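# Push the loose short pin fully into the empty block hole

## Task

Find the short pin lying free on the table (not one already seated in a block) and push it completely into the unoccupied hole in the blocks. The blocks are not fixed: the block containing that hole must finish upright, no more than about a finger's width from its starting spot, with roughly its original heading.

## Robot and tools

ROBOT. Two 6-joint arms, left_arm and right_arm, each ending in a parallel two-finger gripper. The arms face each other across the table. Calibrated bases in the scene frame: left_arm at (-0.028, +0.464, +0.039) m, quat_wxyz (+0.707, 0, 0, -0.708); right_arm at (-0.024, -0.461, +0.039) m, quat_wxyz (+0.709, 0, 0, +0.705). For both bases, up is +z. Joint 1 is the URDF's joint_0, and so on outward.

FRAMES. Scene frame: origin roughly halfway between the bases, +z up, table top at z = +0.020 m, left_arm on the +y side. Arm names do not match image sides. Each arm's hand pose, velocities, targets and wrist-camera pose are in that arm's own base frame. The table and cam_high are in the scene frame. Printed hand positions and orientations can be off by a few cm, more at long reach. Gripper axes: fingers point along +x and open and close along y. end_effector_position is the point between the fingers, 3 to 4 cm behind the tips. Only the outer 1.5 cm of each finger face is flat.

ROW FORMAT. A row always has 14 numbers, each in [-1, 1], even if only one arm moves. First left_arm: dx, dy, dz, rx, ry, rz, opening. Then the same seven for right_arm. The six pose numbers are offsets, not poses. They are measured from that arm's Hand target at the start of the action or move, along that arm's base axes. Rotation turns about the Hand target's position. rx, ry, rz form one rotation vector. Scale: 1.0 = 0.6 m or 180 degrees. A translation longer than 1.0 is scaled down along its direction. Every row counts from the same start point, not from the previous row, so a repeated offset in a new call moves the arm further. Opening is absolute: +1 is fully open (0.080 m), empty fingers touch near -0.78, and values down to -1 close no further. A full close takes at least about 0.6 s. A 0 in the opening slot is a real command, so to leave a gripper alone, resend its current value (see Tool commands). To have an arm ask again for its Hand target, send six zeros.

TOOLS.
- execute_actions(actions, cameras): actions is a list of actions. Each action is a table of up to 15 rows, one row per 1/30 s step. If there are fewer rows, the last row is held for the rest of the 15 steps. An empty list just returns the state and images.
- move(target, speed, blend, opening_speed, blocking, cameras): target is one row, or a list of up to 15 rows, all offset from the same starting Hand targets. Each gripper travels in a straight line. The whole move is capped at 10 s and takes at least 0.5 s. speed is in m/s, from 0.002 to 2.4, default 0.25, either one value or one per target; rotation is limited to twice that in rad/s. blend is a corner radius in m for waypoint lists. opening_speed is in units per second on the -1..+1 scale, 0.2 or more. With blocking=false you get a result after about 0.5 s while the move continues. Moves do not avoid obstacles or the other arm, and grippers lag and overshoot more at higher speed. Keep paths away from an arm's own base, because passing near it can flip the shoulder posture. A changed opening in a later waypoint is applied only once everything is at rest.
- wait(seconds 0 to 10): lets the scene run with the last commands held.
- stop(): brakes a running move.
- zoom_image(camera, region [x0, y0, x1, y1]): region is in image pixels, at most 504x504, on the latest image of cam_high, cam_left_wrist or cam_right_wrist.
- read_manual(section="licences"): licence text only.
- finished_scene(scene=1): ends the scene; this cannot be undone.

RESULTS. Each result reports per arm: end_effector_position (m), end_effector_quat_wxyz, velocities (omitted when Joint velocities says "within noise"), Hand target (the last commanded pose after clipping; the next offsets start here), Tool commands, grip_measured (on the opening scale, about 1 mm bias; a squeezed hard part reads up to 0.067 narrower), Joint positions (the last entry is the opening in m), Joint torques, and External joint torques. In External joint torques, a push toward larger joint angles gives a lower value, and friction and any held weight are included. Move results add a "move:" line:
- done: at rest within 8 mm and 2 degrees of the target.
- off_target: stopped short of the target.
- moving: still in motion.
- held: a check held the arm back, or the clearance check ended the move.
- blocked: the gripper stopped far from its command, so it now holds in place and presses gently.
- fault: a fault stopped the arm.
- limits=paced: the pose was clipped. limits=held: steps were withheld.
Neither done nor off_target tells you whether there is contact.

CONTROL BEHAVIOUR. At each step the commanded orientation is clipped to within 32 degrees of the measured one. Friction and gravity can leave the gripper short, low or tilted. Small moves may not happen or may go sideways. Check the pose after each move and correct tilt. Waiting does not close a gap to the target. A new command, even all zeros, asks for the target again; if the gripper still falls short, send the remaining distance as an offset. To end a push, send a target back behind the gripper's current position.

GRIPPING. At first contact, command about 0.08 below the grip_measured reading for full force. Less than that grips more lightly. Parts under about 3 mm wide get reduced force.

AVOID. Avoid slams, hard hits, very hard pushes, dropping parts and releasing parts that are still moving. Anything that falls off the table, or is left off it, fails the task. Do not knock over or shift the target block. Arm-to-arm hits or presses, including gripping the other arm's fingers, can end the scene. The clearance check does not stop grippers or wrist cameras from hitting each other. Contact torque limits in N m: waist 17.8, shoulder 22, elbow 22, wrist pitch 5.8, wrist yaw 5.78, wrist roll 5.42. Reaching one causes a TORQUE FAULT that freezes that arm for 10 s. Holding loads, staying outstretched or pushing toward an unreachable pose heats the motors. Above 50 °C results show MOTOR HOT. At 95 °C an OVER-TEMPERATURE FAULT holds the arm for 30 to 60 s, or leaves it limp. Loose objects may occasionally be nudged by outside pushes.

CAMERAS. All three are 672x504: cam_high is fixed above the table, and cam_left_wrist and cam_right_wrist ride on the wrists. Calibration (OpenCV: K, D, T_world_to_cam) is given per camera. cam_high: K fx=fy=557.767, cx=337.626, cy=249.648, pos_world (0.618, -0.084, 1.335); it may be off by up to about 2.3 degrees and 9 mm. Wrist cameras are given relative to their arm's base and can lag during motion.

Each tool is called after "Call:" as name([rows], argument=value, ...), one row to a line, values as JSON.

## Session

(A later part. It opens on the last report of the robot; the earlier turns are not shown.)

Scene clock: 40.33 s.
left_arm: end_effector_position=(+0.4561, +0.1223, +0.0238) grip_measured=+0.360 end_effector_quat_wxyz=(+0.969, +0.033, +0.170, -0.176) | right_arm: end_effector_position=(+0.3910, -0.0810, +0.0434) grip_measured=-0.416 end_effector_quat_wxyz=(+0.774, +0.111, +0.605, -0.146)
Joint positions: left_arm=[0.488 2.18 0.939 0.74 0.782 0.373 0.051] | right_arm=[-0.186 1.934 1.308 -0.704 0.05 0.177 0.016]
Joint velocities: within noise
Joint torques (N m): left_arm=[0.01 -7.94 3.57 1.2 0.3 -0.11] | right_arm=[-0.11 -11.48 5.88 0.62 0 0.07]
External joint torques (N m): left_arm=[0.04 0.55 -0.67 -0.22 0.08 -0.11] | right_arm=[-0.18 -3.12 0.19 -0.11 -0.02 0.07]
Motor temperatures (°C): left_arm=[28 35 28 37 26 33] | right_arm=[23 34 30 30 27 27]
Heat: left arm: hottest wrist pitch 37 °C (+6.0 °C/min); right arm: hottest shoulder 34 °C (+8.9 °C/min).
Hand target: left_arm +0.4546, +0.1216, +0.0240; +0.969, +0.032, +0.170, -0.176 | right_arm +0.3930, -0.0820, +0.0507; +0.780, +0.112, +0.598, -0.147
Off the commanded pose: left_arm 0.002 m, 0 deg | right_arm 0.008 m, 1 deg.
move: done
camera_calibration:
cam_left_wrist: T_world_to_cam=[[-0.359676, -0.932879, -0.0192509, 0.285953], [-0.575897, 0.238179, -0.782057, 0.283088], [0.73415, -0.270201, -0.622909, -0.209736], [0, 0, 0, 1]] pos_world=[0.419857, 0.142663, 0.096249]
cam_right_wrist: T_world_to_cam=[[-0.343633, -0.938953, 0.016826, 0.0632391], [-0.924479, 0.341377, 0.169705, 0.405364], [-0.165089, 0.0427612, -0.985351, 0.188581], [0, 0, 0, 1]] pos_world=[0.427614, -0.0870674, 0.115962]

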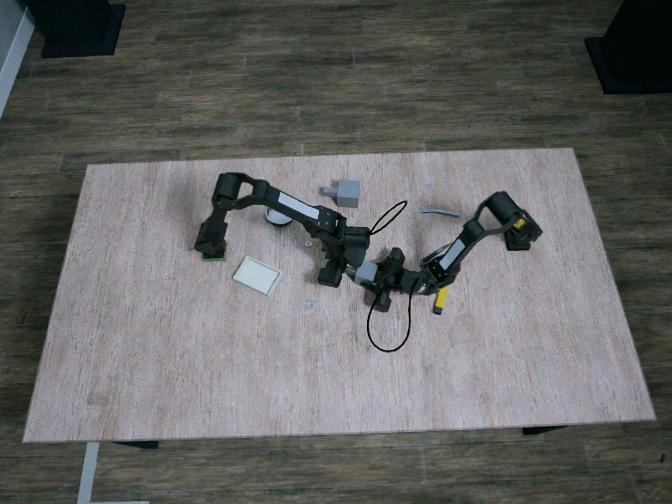

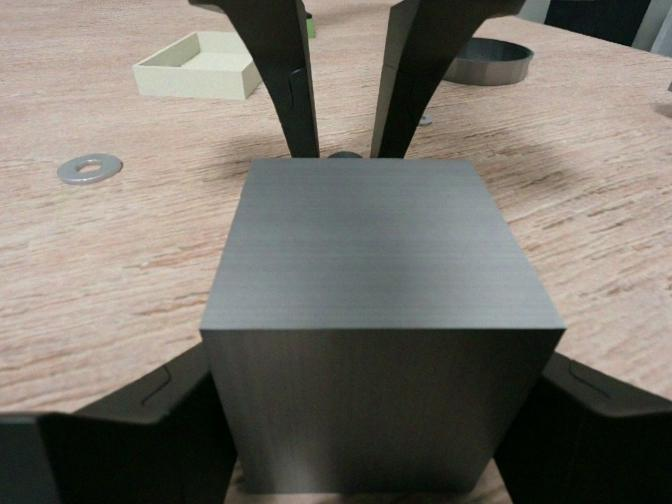

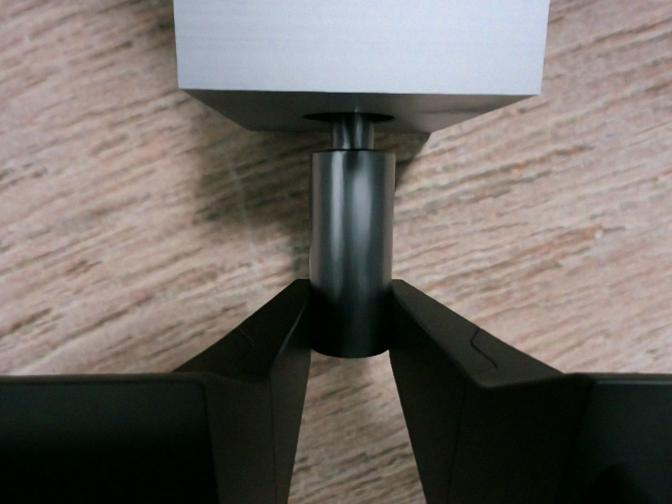

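Call:
move([
  [0,0,0,0,0,0,0.33,-0.0292,0.0138,-0.002,0,0,0,-0.62],
  [0,0,0,0,0,0,0.33,0.005,0.0005,-0.0042,0,0,0,-0.62],
], speed=[0.06,0.04])

Call:
zoom_image(camera="cam_right_wrist", region=[270, 60, 430, 200])

Scene clock: 41.93 s.
left_arm: end_effector_position=(+0.4561, +0.1223, +0.0238) grip_measured=+0.360 end_effector_quat_wxyz=(+0.969, +0.033, +0.170, -0.176) | right_arm: end_effector_position=(+0.3923, -0.0803, +0.0473) grip_measured=-0.416 end_effector_quat_wxyz=(+0.778, +0.112, +0.600, -0.147)
Joint positions: left_arm=[0.488 2.18 0.939 0.74 0.782 0.373 0.051] | right_arm=[-0.183 1.924 1.308 -0.702 0.05 0.182 0.016]
Joint velocities: within noise
Joint torques (N m): left_arm=[-0.02 -7.93 3.57 1.19 0.31 -0.12] | right_arm=[-0.15 -8.47 6.77 0.85 0.03 -0.03]
External joint torques (N m): left_arm=[-0.01 0.57 -0.71 -0.23 0.09 -0.12] | right_arm=[-0.17 -0.17 1.04 0.09 0 -0.03]
Motor temperatures (°C): left_arm=[28 35 28 37 26 33] | right_arm=[23 34 30 30 27 27]
Heat: left arm: hottest wrist pitch 37 °C (+5.7 °C/min); right arm: hottest shoulder 34 °C (+8.6 °C/min).
Hand target: left_arm +0.4546, +0.1216, +0.0240; +0.969, +0.032, +0.170, -0.176 | right_arm +0.3961, -0.0817, +0.0482; +0.780, +0.112, +0.598, -0.147
Off the commanded pose: left_arm 0.002 m, 0 deg | right_arm 0.004 m, 0 deg.
move: done
camera_calibration:
cam_left_wrist: T_world_to_cam=[[-0.359676, -0.932879, -0.0192509, 0.285953], [-0.575897, 0.238179, -0.782057, 0.283088], [0.73415, -0.270201, -0.622909, -0.209736], [0, 0, 0, 1]] pos_world=[0.419857, 0.142663, 0.096249]
cam_right_wrist: T_world_to_cam=[[-0.346185, -0.938069, 0.0135268, 0.0654928], [-0.925709, 0.343894, 0.157479, 0.40688], [-0.152378, 0.041995, -0.98743, 0.187685], [0, 0, 0, 1]] pos_world=[0.427925, -0.086369, 0.120365]

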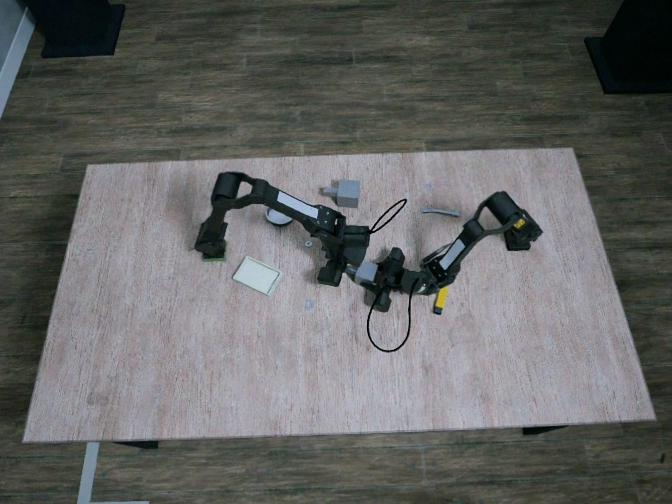

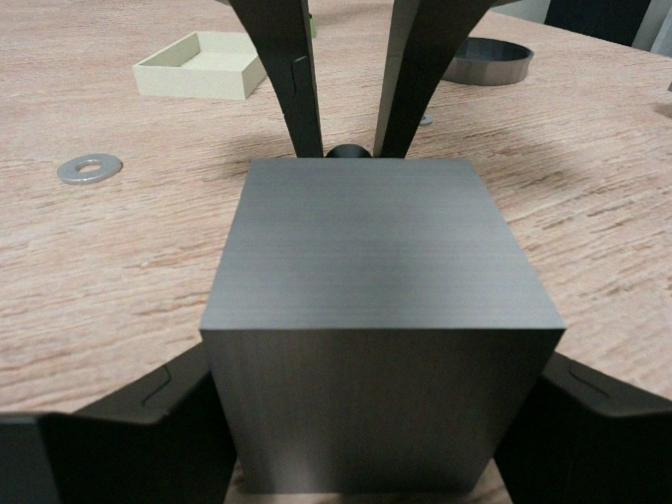

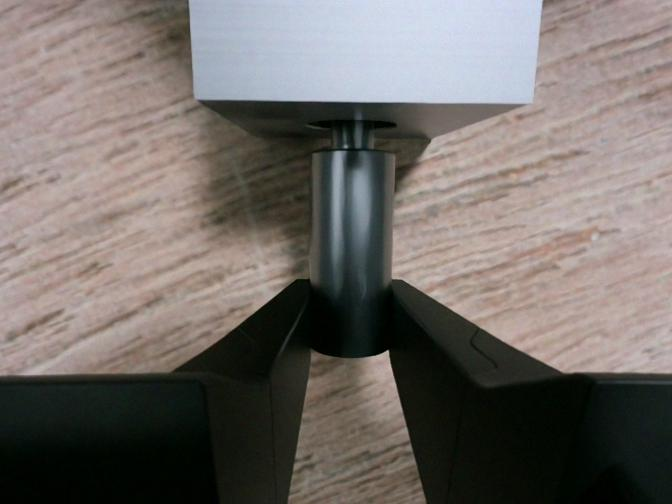

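Scaled by 3.150 from the camera's 672x504 image, which has a finer 960x720 frame.

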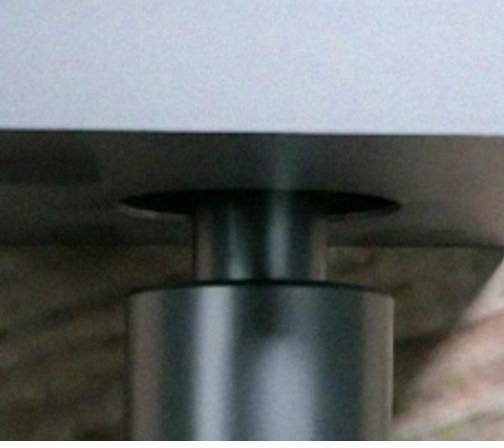

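Call:
move(target=[0,0,0,0,0,0,0.33,0.007,-0.0027,0,0,0,0,-0.62], speed=0.03)

Call:
zoom_image(camera="cam_right_wrist", region=[270, 60, 430, 200])

Scene clock: 42.77 s.
left_arm: end_effector_position=(+0.4561, +0.1223, +0.0238) grip_measured=+0.360 end_effector_quat_wxyz=(+0.969, +0.033, +0.170, -0.176) | right_arm: end_effector_position=(+0.3934, -0.0807, +0.0466) grip_measured=-0.416 end_effector_quat_wxyz=(+0.775, +0.112, +0.605, -0.147)
Joint positions: left_arm=[0.488 2.18 0.939 0.74 0.782 0.373 0.051] | right_arm=[-0.184 1.936 1.324 -0.717 0.05 0.18 0.016]
Joint velocities: within noise
Joint torques (N m): left_arm=[-0.03 -7.92 3.56 1.19 0.3 -0.11] | right_arm=[-0.25 -8.16 7.29 1.46 0.01 -0.05]
External joint torques (N m): left_arm=[-0.07 0.64 -0.79 -0.25 0.09 -0.11] | right_arm=[-0.23 0.16 1.66 0.74 -0.03 -0.05]
Motor temperatures (°C): left_arm=[28 35 28 37 26 33] | right_arm=[23 34 30 30 27 27]
Heat: left arm: hottest wrist pitch 37 °C (+5.6 °C/min); right arm: hottest shoulder 34 °C (+8.4 °C/min).
Hand target: left_arm +0.4546, +0.1216, +0.0240; +0.969, +0.032, +0.170, -0.176 | right_arm +0.4002, -0.0833, +0.0482; +0.780, +0.112, +0.598, -0.147
Off the commanded pose: left_arm 0.002 m, 0 deg | right_arm 0.008 m, 1 deg.
move: done
camera_calibration:
cam_left_wrist: T_world_to_cam=[[-0.359676, -0.932879, -0.0192509, 0.285953], [-0.575897, 0.238179, -0.782057, 0.283088], [0.73415, -0.270201, -0.622909, -0.209736], [0, 0, 0, 1]] pos_world=[0.419857, 0.142663, 0.096249]
cam_right_wrist: T_world_to_cam=[[-0.345035, -0.93846, 0.0156176, 0.0650112], [-0.92435, 0.34264, 0.167851, 0.407013], [-0.162873, 0.0434783, -0.985689, 0.191334], [0, 0, 0, 1]] pos_world=[0.429817, -0.0867676, 0.119263]

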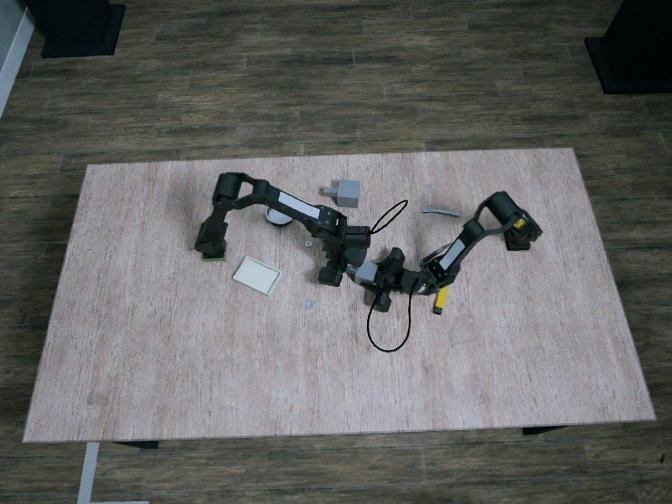

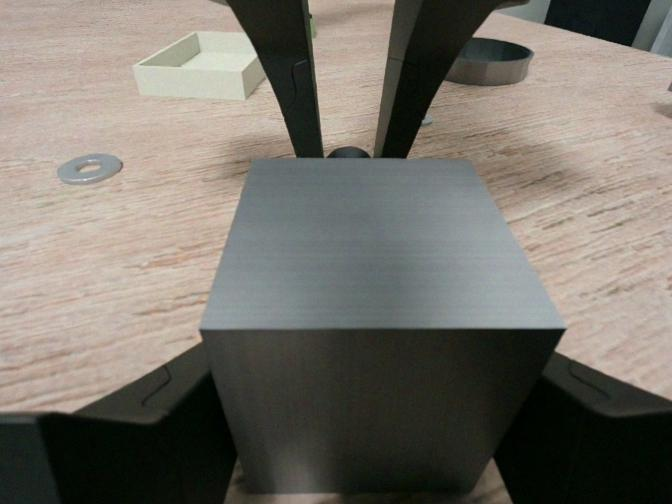

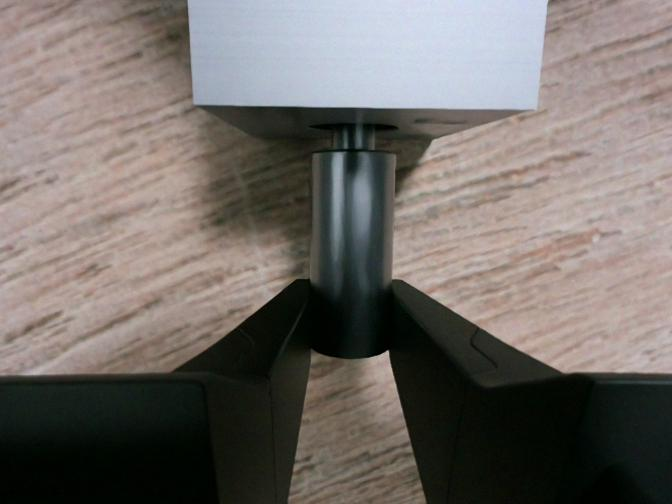

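Scaled by 3.150 from the camera's 672x504 image, which has a finer 960x720 frame.

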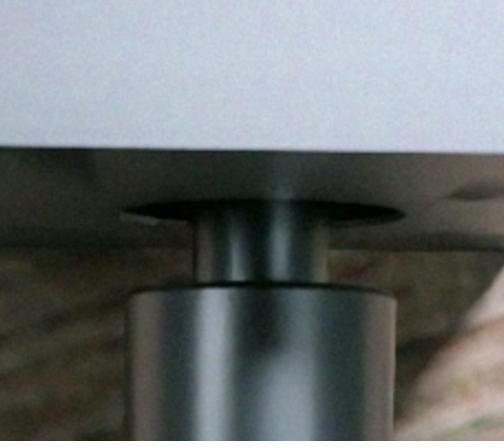

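Call:
move([
  [0,0,0,0,0,0,0.33,-0.0249,0.0097,0.0035,0,0,0,-0.62],
  [0,0,0,0,0,0,0.33,-0.007,0.0027,0.002,0,0,0,-0.62],
  [0,0,0,0,0,0,0.33,0.0,0.0,0.002,0,0,0,-0.62],
], speed=[0.06,0.05,0.03], cameras=["cam_right_wrist"])

Scene clock: 44.40 s.
left_arm: end_effector_position=(+0.4561, +0.1223, +0.0238) grip_measured=+0.360 end_effector_quat_wxyz=(+0.969, +0.033, +0.170, -0.176) | right_arm: end_effector_position=(+0.3966, -0.0817, +0.0488) grip_measured=-0.416 end_effector_quat_wxyz=(+0.778, +0.112, +0.600, -0.147)
Joint positions: left_arm=[0.488 2.18 0.939 0.74 0.782 0.373 0.051] | right_arm=[-0.185 1.938 1.332 -0.712 0.05 0.18 0.016]
Joint velocities: within noise
Joint torques (N m): left_arm=[0 -7.94 3.59 1.19 0.3 -0.12] | right_arm=[-0.17 -8.54 6.79 0.83 0 -0.03]
External joint torques (N m): left_arm=[-0.03 0.59 -0.69 -0.23 0.09 -0.12] | right_arm=[-0.2 -0.03 1.02 0.07 -0.03 -0.03]
Motor temperatures (°C): left_arm=[28 35 28 37 26 33] | right_arm=[23 35 30 30 27 27]
Heat: left arm: hottest wrist pitch 37 °C (+5.4 °C/min); right arm: hottest shoulder 35 °C (+9.5 °C/min).
Hand target: left_arm +0.4546, +0.1216, +0.0240; +0.969, +0.032, +0.170, -0.176 | right_arm +0.4002, -0.0834, +0.0494; +0.780, +0.112, +0.598, -0.147
Off the commanded pose: left_arm 0.002 m, 0 deg | right_arm 0.004 m, 0 deg.
move: done
camera_calibration:
cam_right_wrist: T_world_to_cam=[[-0.3456, -0.938279, 0.0138914, 0.0654258], [-0.926024, 0.343406, 0.156691, 0.411261], [-0.151791, 0.0412887, -0.98755, 0.189575], [0, 0, 0, 1]] pos_world=[0.432224, -0.0876691, 0.121865]
Images, in order (width x height): cam_right_wrist 672x504.

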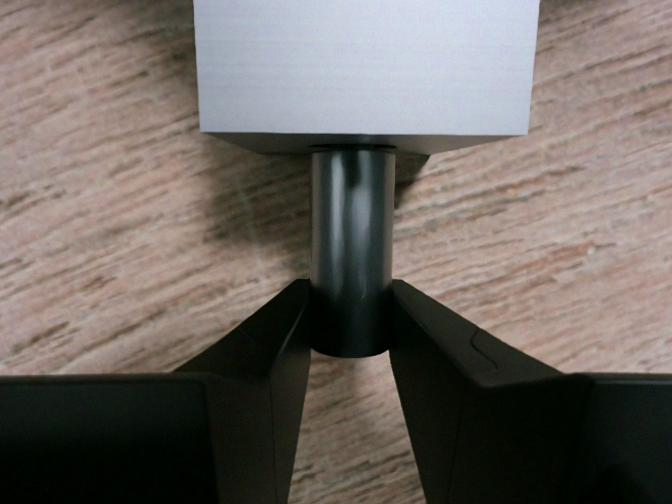

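Call:
zoom_image(camera="cam_right_wrist", region=[270, 100, 430, 240])

Scaled by 3.150 from the camera's 672x504 image, which has a finer 960x720 frame.

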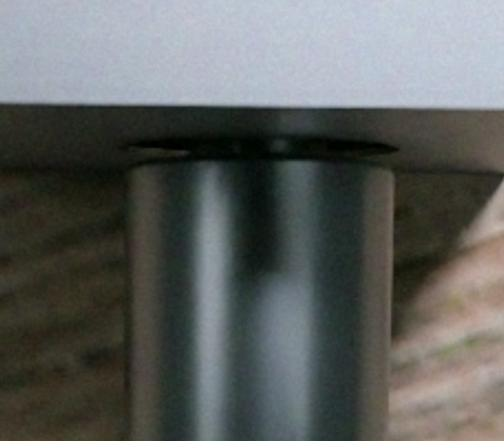

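Call:
move(target=[0,0,0,0,0,0,0.33,0.0109,-0.0042,0,0,0,0,-0.62], speed=0.03, cameras=["cam_right_wrist","cam_left_wrist"])

Call:
zoom_image(camera="cam_right_wrist", region=[270, 100, 430, 240])

Scene clock: 46.53 s.
left_arm: end_effector_position=(+0.4561, +0.1222, +0.0238) grip_measured=+0.360 end_effector_quat_wxyz=(+0.969, +0.033, +0.170, -0.177) | right_arm: end_effector_position=(+0.3993, -0.0830, +0.0480) grip_measured=-0.416 end_effector_quat_wxyz=(+0.774, +0.111, +0.605, -0.147)
Joint positions: left_arm=[0.488 2.18 0.939 0.74 0.783 0.373 0.051] | right_arm=[-0.187 1.958 1.36 -0.733 0.05 0.177 0.016]
Joint velocities: within noise
Joint torques (N m): left_arm=[0.02 -7.92 3.62 1.19 0.26 -0.12] | right_arm=[-0.29 -8.19 7.4 1.58 -0.02 -0.05]
External joint torques (N m): left_arm=[-0.03 0.55 -0.64 -0.23 0.06 -0.12] | right_arm=[-0.25 0.43 1.62 0.84 -0.06 -0.05]
Motor temperatures (°C): left_arm=[27 36 28 38 26 33] | right_arm=[23 34 31 30 27 27]
Heat: left arm: hottest wrist pitch 38 °C (+6.4 °C/min); right arm: hottest shoulder 34 °C (+7.7 °C/min).
Hand target: left_arm +0.4547, +0.1216, +0.0240; +0.969, +0.032, +0.170, -0.176 | right_arm +0.4068, -0.0859, +0.0495; +0.780, +0.112, +0.598, -0.147
Off the commanded pose: left_arm 0.002 m, 0 deg | right_arm 0.008 m, 1 deg.
move: done
camera_calibration:
cam_left_wrist: T_world_to_cam=[[-0.360226, -0.932671, -0.0190406, 0.286133], [-0.575645, 0.238301, -0.782205, 0.282979], [0.734077, -0.27081, -0.62273, -0.209636], [0, 0, 0, 1]] pos_world=[0.419858, 0.142662, 0.0962491]
cam_right_wrist: T_world_to_cam=[[-0.344727, -0.938553, 0.0167687, 0.0646553], [-0.924148, 0.342461, 0.169326, 0.412938], [-0.164664, 0.0428746, -0.985417, 0.194402], [0, 0, 0, 1]] pos_world=[0.435915, -0.0890678, 0.120562]
Images, in order (width x height): cam_left_wrist 672x504, cam_right_wrist 672x504.

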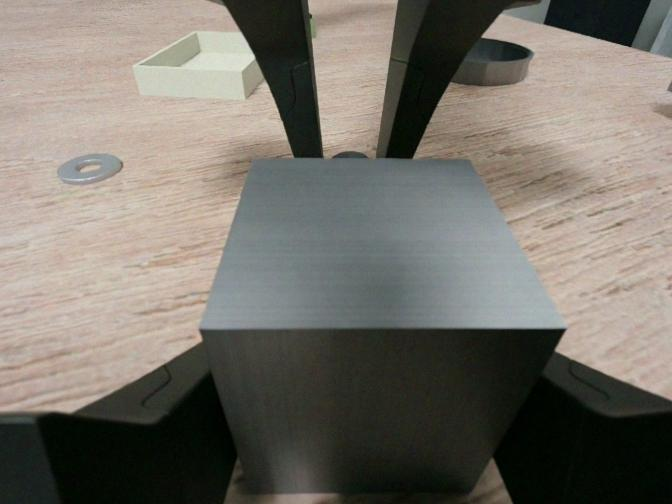

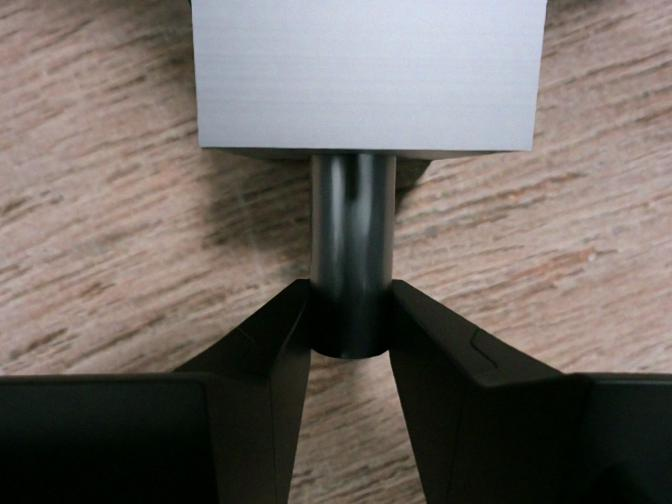

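Scaled by 3.150 from the camera's 672x504 image, which has a finer 960x720 frame.

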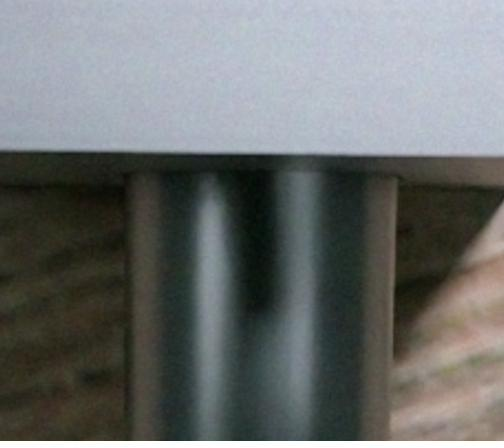

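Call:
move(target=[0,0,0,0,0,0,0.33,0.0093,-0.0036,0,0,0,0,-0.62], speed=0.03, cameras=["cam_right_wrist","cam_left_wrist"])

Call:
zoom_image(camera="cam_right_wrist", region=[270, 100, 430, 240])

Scene clock: 47.47 s.
left_arm: end_effector_position=(+0.4559, +0.1219, +0.0237) grip_measured=+0.360 end_effector_quat_wxyz=(+0.969, +0.033, +0.170, -0.177) | right_arm: end_effector_position=(+0.4038, -0.0848, +0.0476) grip_measured=-0.416 end_effector_quat_wxyz=(+0.773, +0.111, +0.607, -0.147)
Joint positions: left_arm=[0.488 2.18 0.938 0.74 0.784 0.373 0.051] | right_arm=[-0.189 1.978 1.388 -0.745 0.05 0.174 0.016]
Joint velocities: within noise
Joint torques (N m): left_arm=[0.04 -7.9 3.64 1.2 0.23 -0.1] | right_arm=[-0.3 -8.24 7.71 1.8 -0.04 -0.05]
External joint torques (N m): left_arm=[0.03 0.59 -0.61 -0.22 0.01 -0.1] | right_arm=[-0.37 0.48 2.01 1.1 -0.07 -0.05]
Motor temperatures (°C): left_arm=[27 36 28 38 26 33] | right_arm=[23 34 31 30 27 27]
Heat: left arm: hottest wrist pitch 38 °C (+6.3 °C/min); right arm: hottest shoulder 34 °C (+7.6 °C/min).
Hand target: left_arm +0.4547, +0.1216, +0.0241; +0.969, +0.032, +0.170, -0.176 | right_arm +0.4124, -0.0880, +0.0494; +0.780, +0.112, +0.598, -0.147
Off the commanded pose: left_arm 0.001 m, 0 deg | right_arm 0.009 m, 1 deg.
move: off_target (right_arm)
camera_calibration:
cam_left_wrist: T_world_to_cam=[[-0.361221, -0.932298, -0.0184126, 0.286214], [-0.575385, 0.238386, -0.782371, 0.282864], [0.733792, -0.272015, -0.622541, -0.209345], [0, 0, 0, 1]] pos_world=[0.419758, 0.142461, 0.0962489]
cam_right_wrist: T_world_to_cam=[[-0.344396, -0.938651, 0.0180369, 0.0642882], [-0.923495, 0.342167, 0.173429, 0.417191], [-0.168961, 0.0430712, -0.984681, 0.196483], [0, 0, 0, 1]] pos_world=[0.440612, -0.0908676, 0.119961]
Images, in order (width x height): cam_left_wrist 672x504, cam_right_wrist 672x504.

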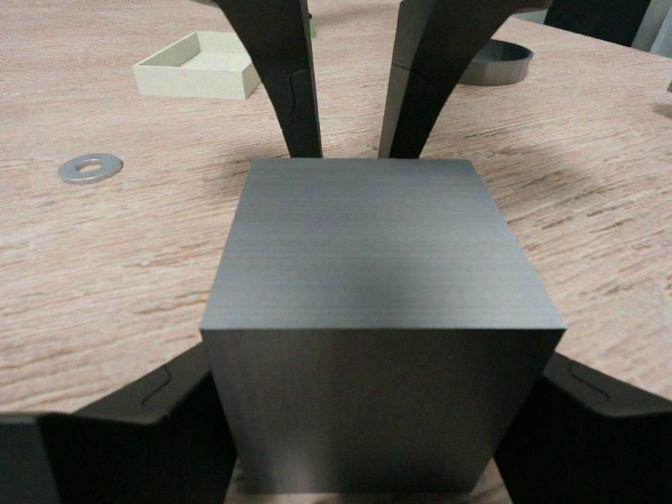

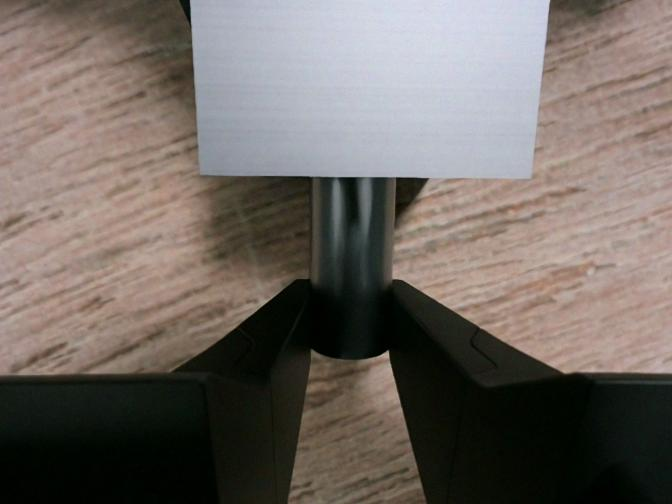

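Scaled by 3.150 from the camera's 672x504 image, which has a finer 960x720 frame.

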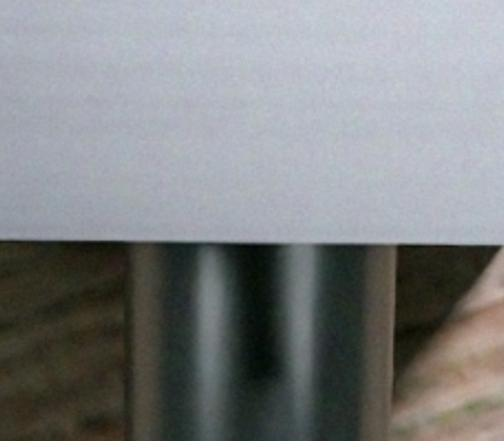

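Call:
move(target=[0,0,0,0,0,0,0.33,0.0186,-0.0072,0,0,0,0,-0.62], speed=0.03, cameras=["cam_right_wrist","cam_left_wrist"])

Scene clock: 48.43 s.
left_arm: end_effector_position=(+0.4550, +0.1217, +0.0233) grip_measured=+0.360 end_effector_quat_wxyz=(+0.969, +0.032, +0.170, -0.179) | right_arm: end_effector_position=(+0.4101, -0.0876, +0.0467) grip_measured=-0.416 end_effector_quat_wxyz=(+0.768, +0.111, +0.614, -0.146)
Joint positions: left_arm=[0.49 2.18 0.936 0.74 0.788 0.375 0.051] | right_arm=[-0.193 2.015 1.442 -0.778 0.048 0.17 0.016]
Joint velocities: within noise
Joint torques (N m): left_arm=[-0.13 -7.94 3.93 1.17 0.06 -0.15] | right_arm=[-0.4 -8.07 8.42 2.77 -0.03 -0.07]
External joint torques (N m): left_arm=[-0.17 0.44 -0.23 -0.22 -0.15 -0.15] | right_arm=[-0.34 0.86 2.74 2.1 -0.07 -0.07]
Motor temperatures (°C): left_arm=[27 36 28 38 26 33] | right_arm=[23 34 31 30 27 27]
Heat: left arm: hottest wrist pitch 38 °C (+6.2 °C/min); right arm: hottest shoulder 34 °C (+7.4 °C/min).
Hand target: left_arm +0.4546, +0.1217, +0.0240; +0.969, +0.031, +0.170, -0.176 | right_arm +0.4235, -0.0923, +0.0494; +0.780, +0.112, +0.598, -0.147
Off the commanded pose: left_arm 0.001 m, 0 deg | right_arm 0.014 m, 2 deg.
move: off_target (right_arm)
camera_calibration:
cam_left_wrist: T_world_to_cam=[[-0.363595, -0.931412, -0.0164676, 0.28665], [-0.575304, 0.238415, -0.782421, 0.281898], [0.732682, -0.275011, -0.622532, -0.208079], [0, 0, 0, 1]] pos_world=[0.418858, 0.142557, 0.095748]
cam_right_wrist: T_world_to_cam=[[-0.343445, -0.938953, 0.020303, 0.0632986], [-0.920766, 0.340894, 0.189689, 0.42225], [-0.18503, 0.0464535, -0.981634, 0.203579], [0, 0, 0, 1]] pos_world=[0.448201, -0.0939651, 0.118459]
Images, in order (width x height): cam_left_wrist 672x504, cam_right_wrist 672x504.

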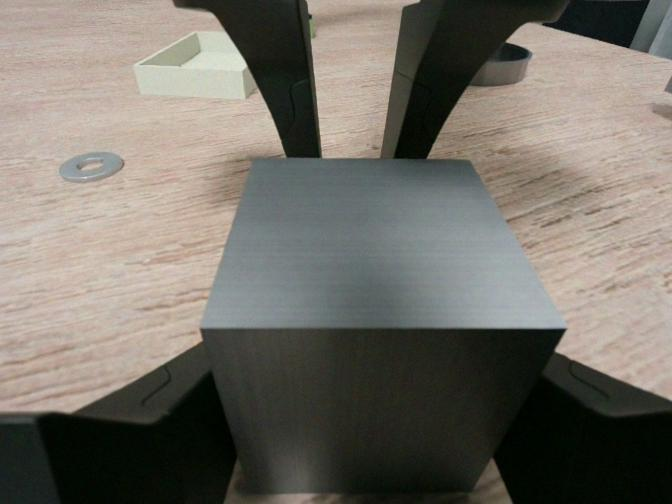

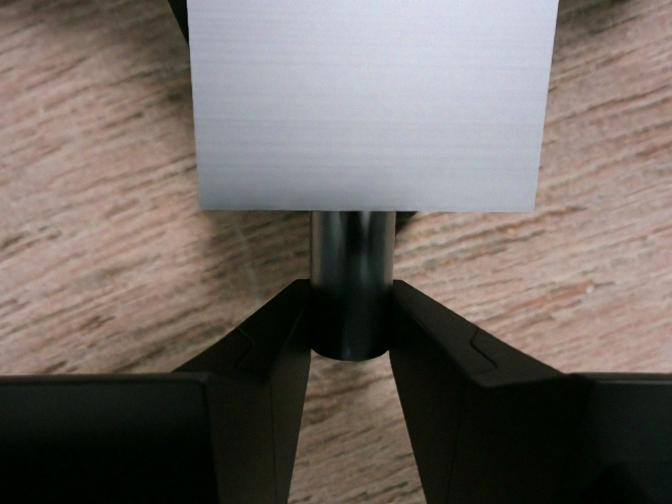

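Call:
move(target=[0,0,0,0,0,0,0.33,0.0186,-0.0072,0,0,0,0,-0.62], speed=0.03, cameras=["cam_right_wrist","cam_left_wrist"])

Scene clock: 49.37 s.
left_arm: end_effector_position=(+0.4533, +0.1220, +0.0228) grip_measured=+0.360 end_effector_quat_wxyz=(+0.968, +0.032, +0.169, -0.181) | right_arm: end_effector_position=(+0.4135, -0.0895, +0.0466) grip_measured=-0.416 end_effector_quat_wxyz=(+0.760, +0.111, +0.624, -0.146)
Joint positions: left_arm=[0.494 2.18 0.932 0.74 0.796 0.378 0.051] | right_arm=[-0.197 2.047 1.494 -0.824 0.046 0.166 0.016]
Joint velocities: within noise
Joint torques (N m): left_arm=[-0.59 -7.88 4.35 1.18 -0.29 -0.28] | right_arm=[-0.51 -7.18 9.57 4.44 0 -0.12]
External joint torques (N m): left_arm=[-0.6 0.57 0.13 -0.23 -0.51 -0.29] | right_arm=[-0.47 2 3.82 3.78 -0.04 -0.12]
Motor temperatures (°C): left_arm=[27 36 28 38 26 33] | right_arm=[23 34 31 31 27 27]
Heat: left arm: hottest wrist pitch 38 °C (+6.1 °C/min); right arm: hottest shoulder 34 °C (+7.3 °C/min).
Hand target: left_arm +0.4546, +0.1217, +0.0240; +0.969, +0.031, +0.170, -0.176 | right_arm +0.4347, -0.0966, +0.0495; +0.780, +0.112, +0.598, -0.147
Off the commanded pose: left_arm 0.002 m, 1 deg | right_arm 0.023 m, 4 deg.
move: off_target (right_arm)
camera_calibration:
cam_left_wrist: T_world_to_cam=[[-0.367731, -0.929814, -0.0147892, 0.287859], [-0.574159, 0.239526, -0.782923, 0.27988], [0.731516, -0.279414, -0.621942, -0.206022], [0, 0, 0, 1]] pos_world=[0.417259, 0.143052, 0.0952476]
cam_right_wrist: T_world_to_cam=[[-0.342301, -0.939303, 0.0232241, 0.0621098], [-0.915923, 0.33909, 0.214717, 0.422582], [-0.209559, 0.0522263, -0.9764, 0.2146], [0, 0, 0, 1]] pos_world=[0.453285, -0.096161, 0.117358]
Images, in order (width x height): cam_left_wrist 672x504, cam_right_wrist 672x504.

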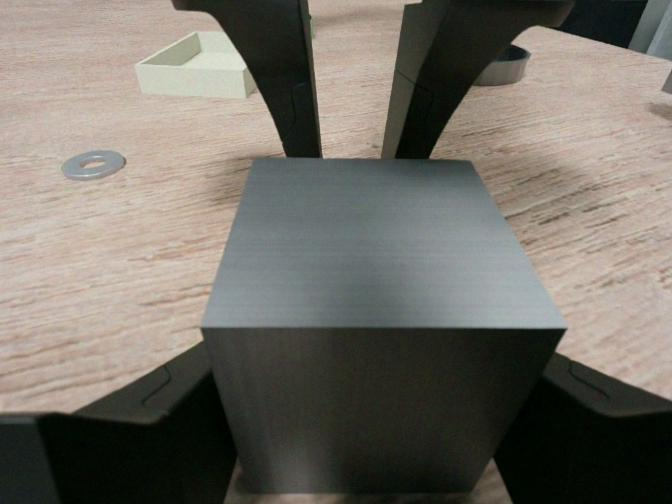

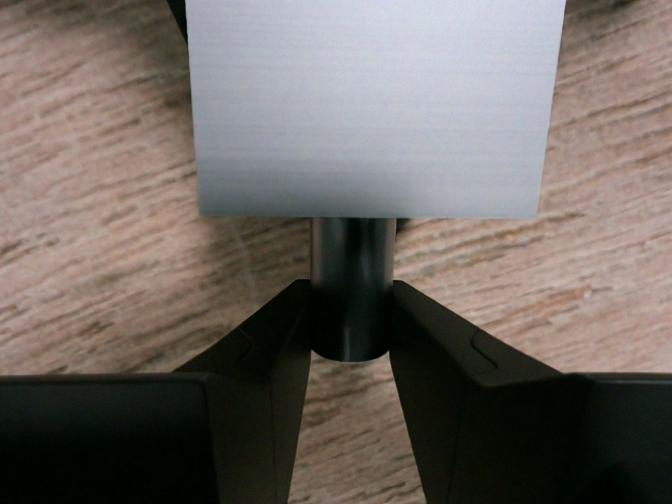

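Call:
move([
  [0,0,0,0,0,0,0.33,-0.039,0.0133,-0.0042,0,0,0,-0.62],
  [0,0,0,0,0,0,0.33,-0.039,0.0133,-0.0042,0,0,0,-0.25],
  [0,0,0,0,0,0,0.33,-0.045,0.0156,0.13,0,0,0,-0.25],
], speed=[0.06,0.06,0.12])

Scene clock: 53.03 s.
left_arm: end_effector_position=(+0.4536, +0.1230, +0.0228) grip_measured=+0.360 end_effector_quat_wxyz=(+0.969, +0.032, +0.170, -0.178) | right_arm: end_effector_position=(+0.4055, -0.0876, +0.1201) grip_measured=-0.252 end_effector_quat_wxyz=(+0.774, +0.112, +0.606, -0.147)
Joint positions: left_arm=[0.494 2.18 0.932 0.743 0.79 0.376 0.051] | right_arm=[-0.196 1.926 1.61 -1.016 0.046 0.169 0.024]
Joint velocities: within noise
Joint torques (N m): left_arm=[-0.58 -7.89 4.35 1.04 -0.02 -0.22] | right_arm=[0.17 -11.28 6.72 0.73 0.06 0.13]
External joint torques (N m): left_arm=[-0.62 0.53 0.14 -0.36 -0.24 -0.22] | right_arm=[0.17 -2.66 0.73 0.02 0.03 0.13]
Motor temperatures (°C): left_arm=[27 36 28 38 26 33] | right_arm=[23 35 31 32 27 27]
Heat: left arm: hottest wrist pitch 38 °C (+5.7 °C/min); right arm: hottest shoulder 35 °C (+7.9 °C/min).
Hand target: left_arm +0.4546, +0.1216, +0.0240; +0.969, +0.031, +0.170, -0.176 | right_arm +0.4077, -0.0873, +0.1275; +0.780, +0.112, +0.598, -0.147
Off the commanded pose: left_arm 0.002 m, 0 deg | right_arm 0.008 m, 1 deg.
move: done
camera_calibration:
cam_left_wrist: T_world_to_cam=[[-0.361671, -0.932162, -0.0163926, 0.286456], [-0.575908, 0.237205, -0.782345, 0.280857], [0.73316, -0.273511, -0.62263, -0.207467], [0, 0, 0, 1]] pos_world=[0.417457, 0.143658, 0.0952479]
cam_right_wrist: T_world_to_cam=[[-0.345181, -0.938407, 0.0156016, 0.0616468], [-0.923694, 0.34262, 0.171467, 0.407562], [-0.166251, 0.0447761, -0.985066, 0.267503], [0, 0, 0, 1]] pos_world=[0.442215, -0.0937668, 0.192663]

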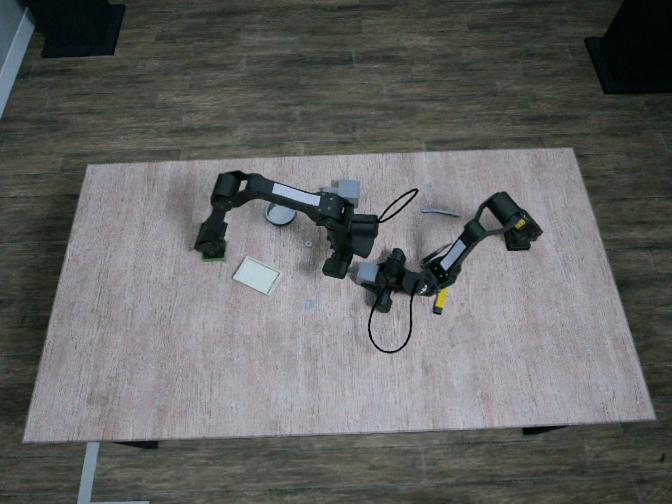

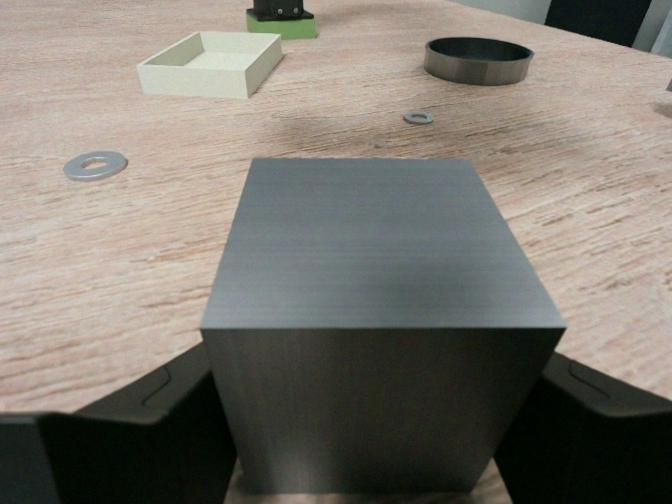

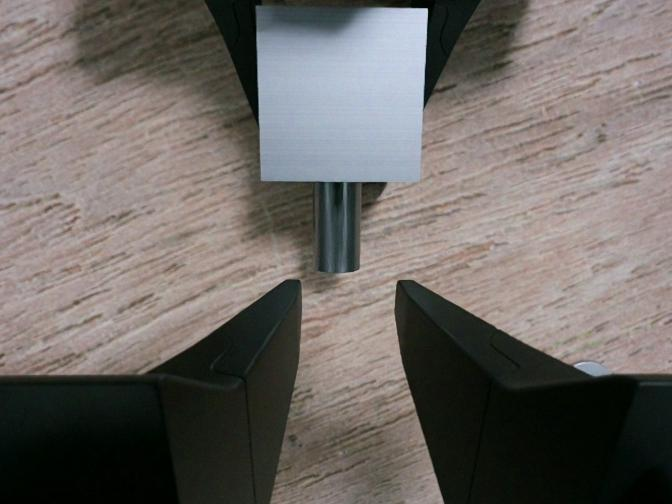

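Call:
move([
  [0,0,0,0,0,0,0.33,-0.0857,0.0333,-0.05,-0.1006,-0.2589,0,-0.85],
  [0,0,0,0,0,0,0.33,-0.0857,0.0333,-0.1583,-0.1006,-0.2589,0,-0.85],
], speed=[0.35,0.15], blend=[0.02,0])

Scene clock: 56.77 s.
left_arm: end_effector_position=(+0.4536, +0.1230, +0.0228) grip_measured=+0.360 end_effector_quat_wxyz=(+0.969, +0.032, +0.170, -0.178) | right_arm: end_effector_position=(+0.3577, -0.0678, +0.0357) grip_measured=-0.801 end_effector_quat_wxyz=(+0.960, +0.042, +0.208, -0.180)
Joint positions: left_arm=[0.494 2.18 0.932 0.743 0.79 0.376 0.051] | right_arm=[-0.08 1.785 0.354 0.987 0.263 0.129 0]
Joint velocities: within noise
Joint torques (N m): left_arm=[-0.61 -7.87 4.36 1.05 -0.03 -0.21] | right_arm=[0.21 -4.94 2.99 2.17 0.17 -0.02]
External joint torques (N m): left_arm=[-0.62 0.66 0.09 -0.38 -0.25 -0.21] | right_arm=[0.2 0.31 -0.69 0.54 0.1 -0.02]
Motor temperatures (°C): left_arm=[27 36 28 38 26 33] | right_arm=[23 35 31 32 27 27]
Heat: left arm: hottest wrist pitch 38 °C (+5.3 °C/min); right arm: hottest shoulder 35 °C (+7.4 °C/min).
Hand target: left_arm +0.4546, +0.1216, +0.0240; +0.969, +0.031, +0.170, -0.176 | right_arm +0.3562, -0.0673, +0.0324; +0.959, +0.040, +0.212, -0.181
Off the commanded pose: left_arm 0.002 m, 0 deg | right_arm 0.004 m, 1 deg.
move: done
camera_calibration:
cam_left_wrist: T_world_to_cam=[[-0.361671, -0.932162, -0.0163926, 0.286456], [-0.575908, 0.237205, -0.782345, 0.280857], [0.73316, -0.273511, -0.62263, -0.207467], [0, 0, 0, 1]] pos_world=[0.417457, 0.143658, 0.0952479]
cam_right_wrist: T_world_to_cam=[[-0.361026, -0.932422, 0.0158067, 0.0710601], [-0.699972, 0.259745, -0.665261, 0.315302], [0.616198, -0.25124, -0.746444, -0.132974], [0, 0, 0, 1]] pos_world=[0.328295, -0.0490487, 0.109377]

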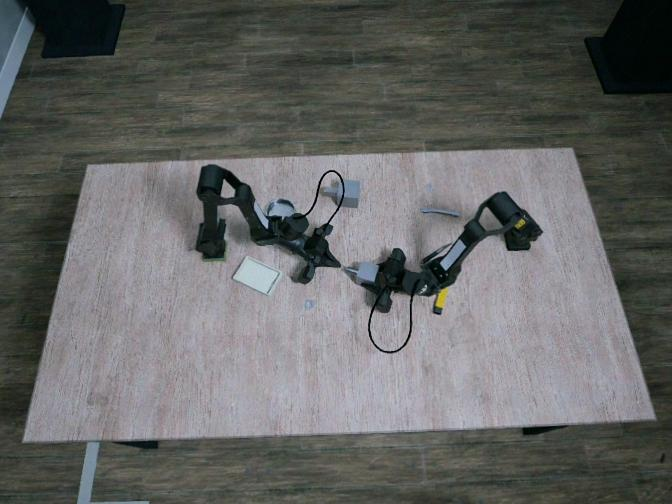

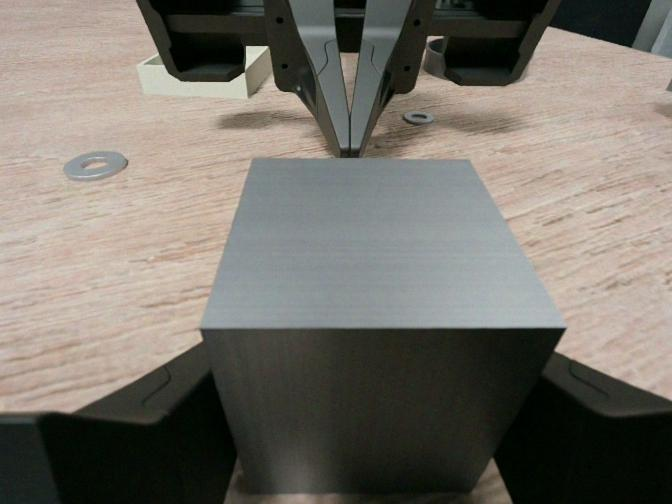

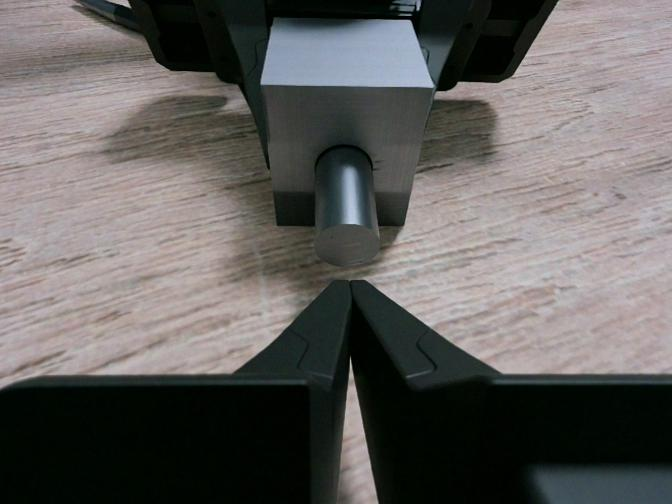

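Call:
move(target=[0,0,0,0,0,0,0.33,0.0404,-0.0157,-0.0043,0,0,0,-0.85], speed=0.04)

Scene clock: 57.90 s.
left_arm: end_effector_position=(+0.4536, +0.1230, +0.0228) grip_measured=+0.360 end_effector_quat_wxyz=(+0.969, +0.032, +0.170, -0.178) | right_arm: end_effector_position=(+0.3759, -0.0754, +0.0309) grip_measured=-0.801 end_effector_quat_wxyz=(+0.959, +0.040, +0.212, -0.182)
Joint positions: left_arm=[0.494 2.18 0.932 0.743 0.79 0.376 0.051] | right_arm=[-0.102 1.853 0.431 0.971 0.247 0.116 0]
Joint velocities: within noise
Joint torques (N m): left_arm=[-0.6 -7.84 4.35 1.05 -0.02 -0.21] | right_arm=[-0.32 -4.78 5.25 1.75 -0.14 -0.02]
External joint torques (N m): left_arm=[-0.62 0.68 0.1 -0.38 -0.24 -0.21] | right_arm=[-0.3 1.04 1.53 0.11 -0.21 -0.02]
Motor temperatures (°C): left_arm=[27 36 28 38 26 33] | right_arm=[23 35 31 32 27 27]
Heat: left arm: hottest wrist pitch 38 °C (+5.2 °C/min); right arm: hottest shoulder 35 °C (+7.3 °C/min).
Hand target: left_arm +0.4546, +0.1216, +0.0240; +0.969, +0.031, +0.170, -0.176 | right_arm +0.3805, -0.0767, +0.0299; +0.959, +0.040, +0.212, -0.181
Off the commanded pose: left_arm 0.002 m, 0 deg | right_arm 0.005 m, 0 deg.
move: done
camera_calibration:
cam_left_wrist: T_world_to_cam=[[-0.361671, -0.932162, -0.0163926, 0.286456], [-0.575908, 0.237205, -0.782345, 0.280857], [0.73316, -0.273511, -0.62263, -0.207467], [0, 0, 0, 1]] pos_world=[0.417457, 0.143658, 0.0952479]
cam_right_wrist: T_world_to_cam=[[-0.362913, -0.931551, 0.0225167, 0.0712765], [-0.705622, 0.258953, -0.659576, 0.328726], [0.608598, -0.255257, -0.7513, -0.147009], [0, 0, 0, 1]] pos_world=[0.347293, -0.0562519, 0.104767]

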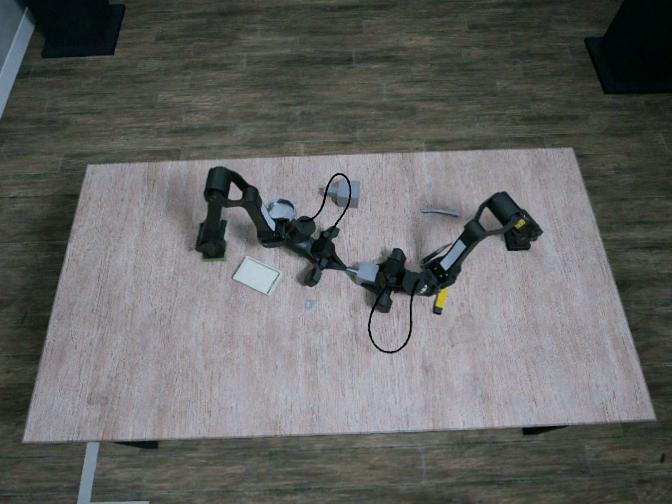

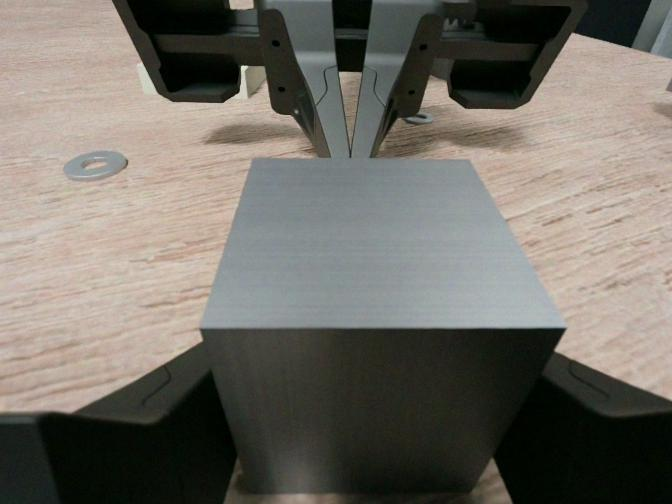

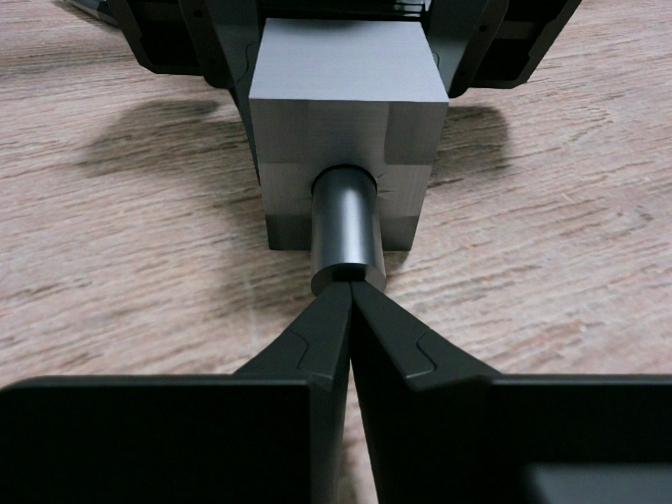

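Call:
move(target=[0,0,0,0,0,0,0.33,0.0186,-0.0072,-0.001,0,0,0,-0.85], speed=0.03, cameras=["cam_left_wrist","cam_right_wrist"])

Scene clock: 58.77 s.
left_arm: end_effector_position=(+0.4526, +0.1227, +0.0229) grip_measured=+0.360 end_effector_quat_wxyz=(+0.968, +0.032, +0.169, -0.181) | right_arm: end_effector_position=(+0.3795, -0.0774, +0.0266) grip_measured=-0.801 end_effector_quat_wxyz=(+0.958, +0.038, +0.220, -0.182)
Joint positions: left_arm=[0.497 2.18 0.931 0.743 0.799 0.379 0.051] | right_arm=[-0.108 1.872 0.453 0.953 0.241 0.111 0]
Joint velocities: within noise
Joint torques (N m): left_arm=[-0.89 -7.86 4.52 1.05 -0.38 -0.3] | right_arm=[-0.74 -3.85 7.7 1.85 -0.27 -0.03]
External joint torques (N m): left_arm=[-0.87 0.53 0.34 -0.35 -0.61 -0.3] | right_arm=[-0.72 2.18 3.89 0.19 -0.34 -0.04]
Motor temperatures (°C): left_arm=[27 36 28 38 26 33] | right_arm=[23 35 31 32 27 27]
Heat: left arm: hottest wrist pitch 38 °C (+5.1 °C/min); right arm: hottest shoulder 35 °C (+7.1 °C/min).
Hand target: left_arm +0.4546, +0.1217, +0.0240; +0.969, +0.031, +0.170, -0.176 | right_arm +0.3917, -0.0810, +0.0294; +0.960, +0.040, +0.212, -0.181
Off the commanded pose: left_arm 0.003 m, 1 deg | right_arm 0.013 m, 1 deg.
move: off_target (right_arm)
camera_calibration:
cam_left_wrist: T_world_to_cam=[[-0.367502, -0.929904, -0.0148884, 0.288141], [-0.573103, 0.239042, -0.783844, 0.278894], [0.732458, -0.279531, -0.620779, -0.205791], [0, 0, 0, 1]] pos_world=[0.416461, 0.143751, 0.0951484]
cam_right_wrist: T_world_to_cam=[[-0.361307, -0.932, 0.0288686, 0.0699521], [-0.71708, 0.257933, -0.647508, 0.332899], [0.596031, -0.25465, -0.761512, -0.147971], [0, 0, 0, 1]] pos_world=[0.352184, -0.058351, 0.100854]
Images, in order (width x height): cam_left_wrist 672x504, cam_right_wrist 672x504.

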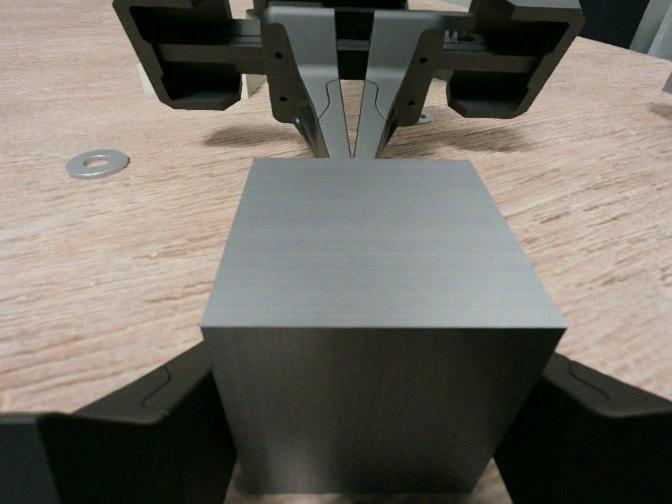

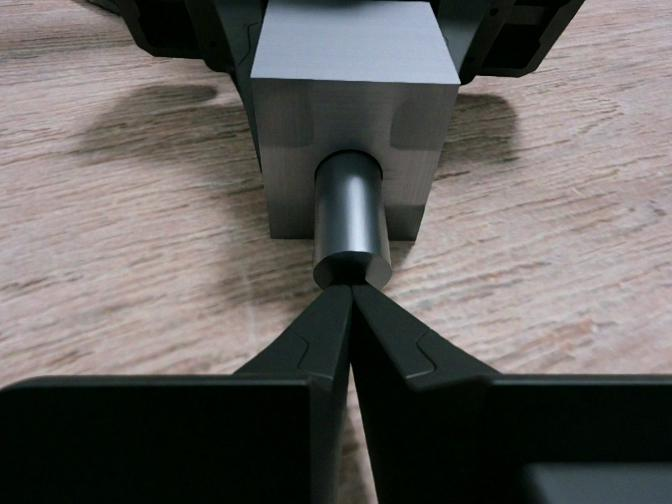

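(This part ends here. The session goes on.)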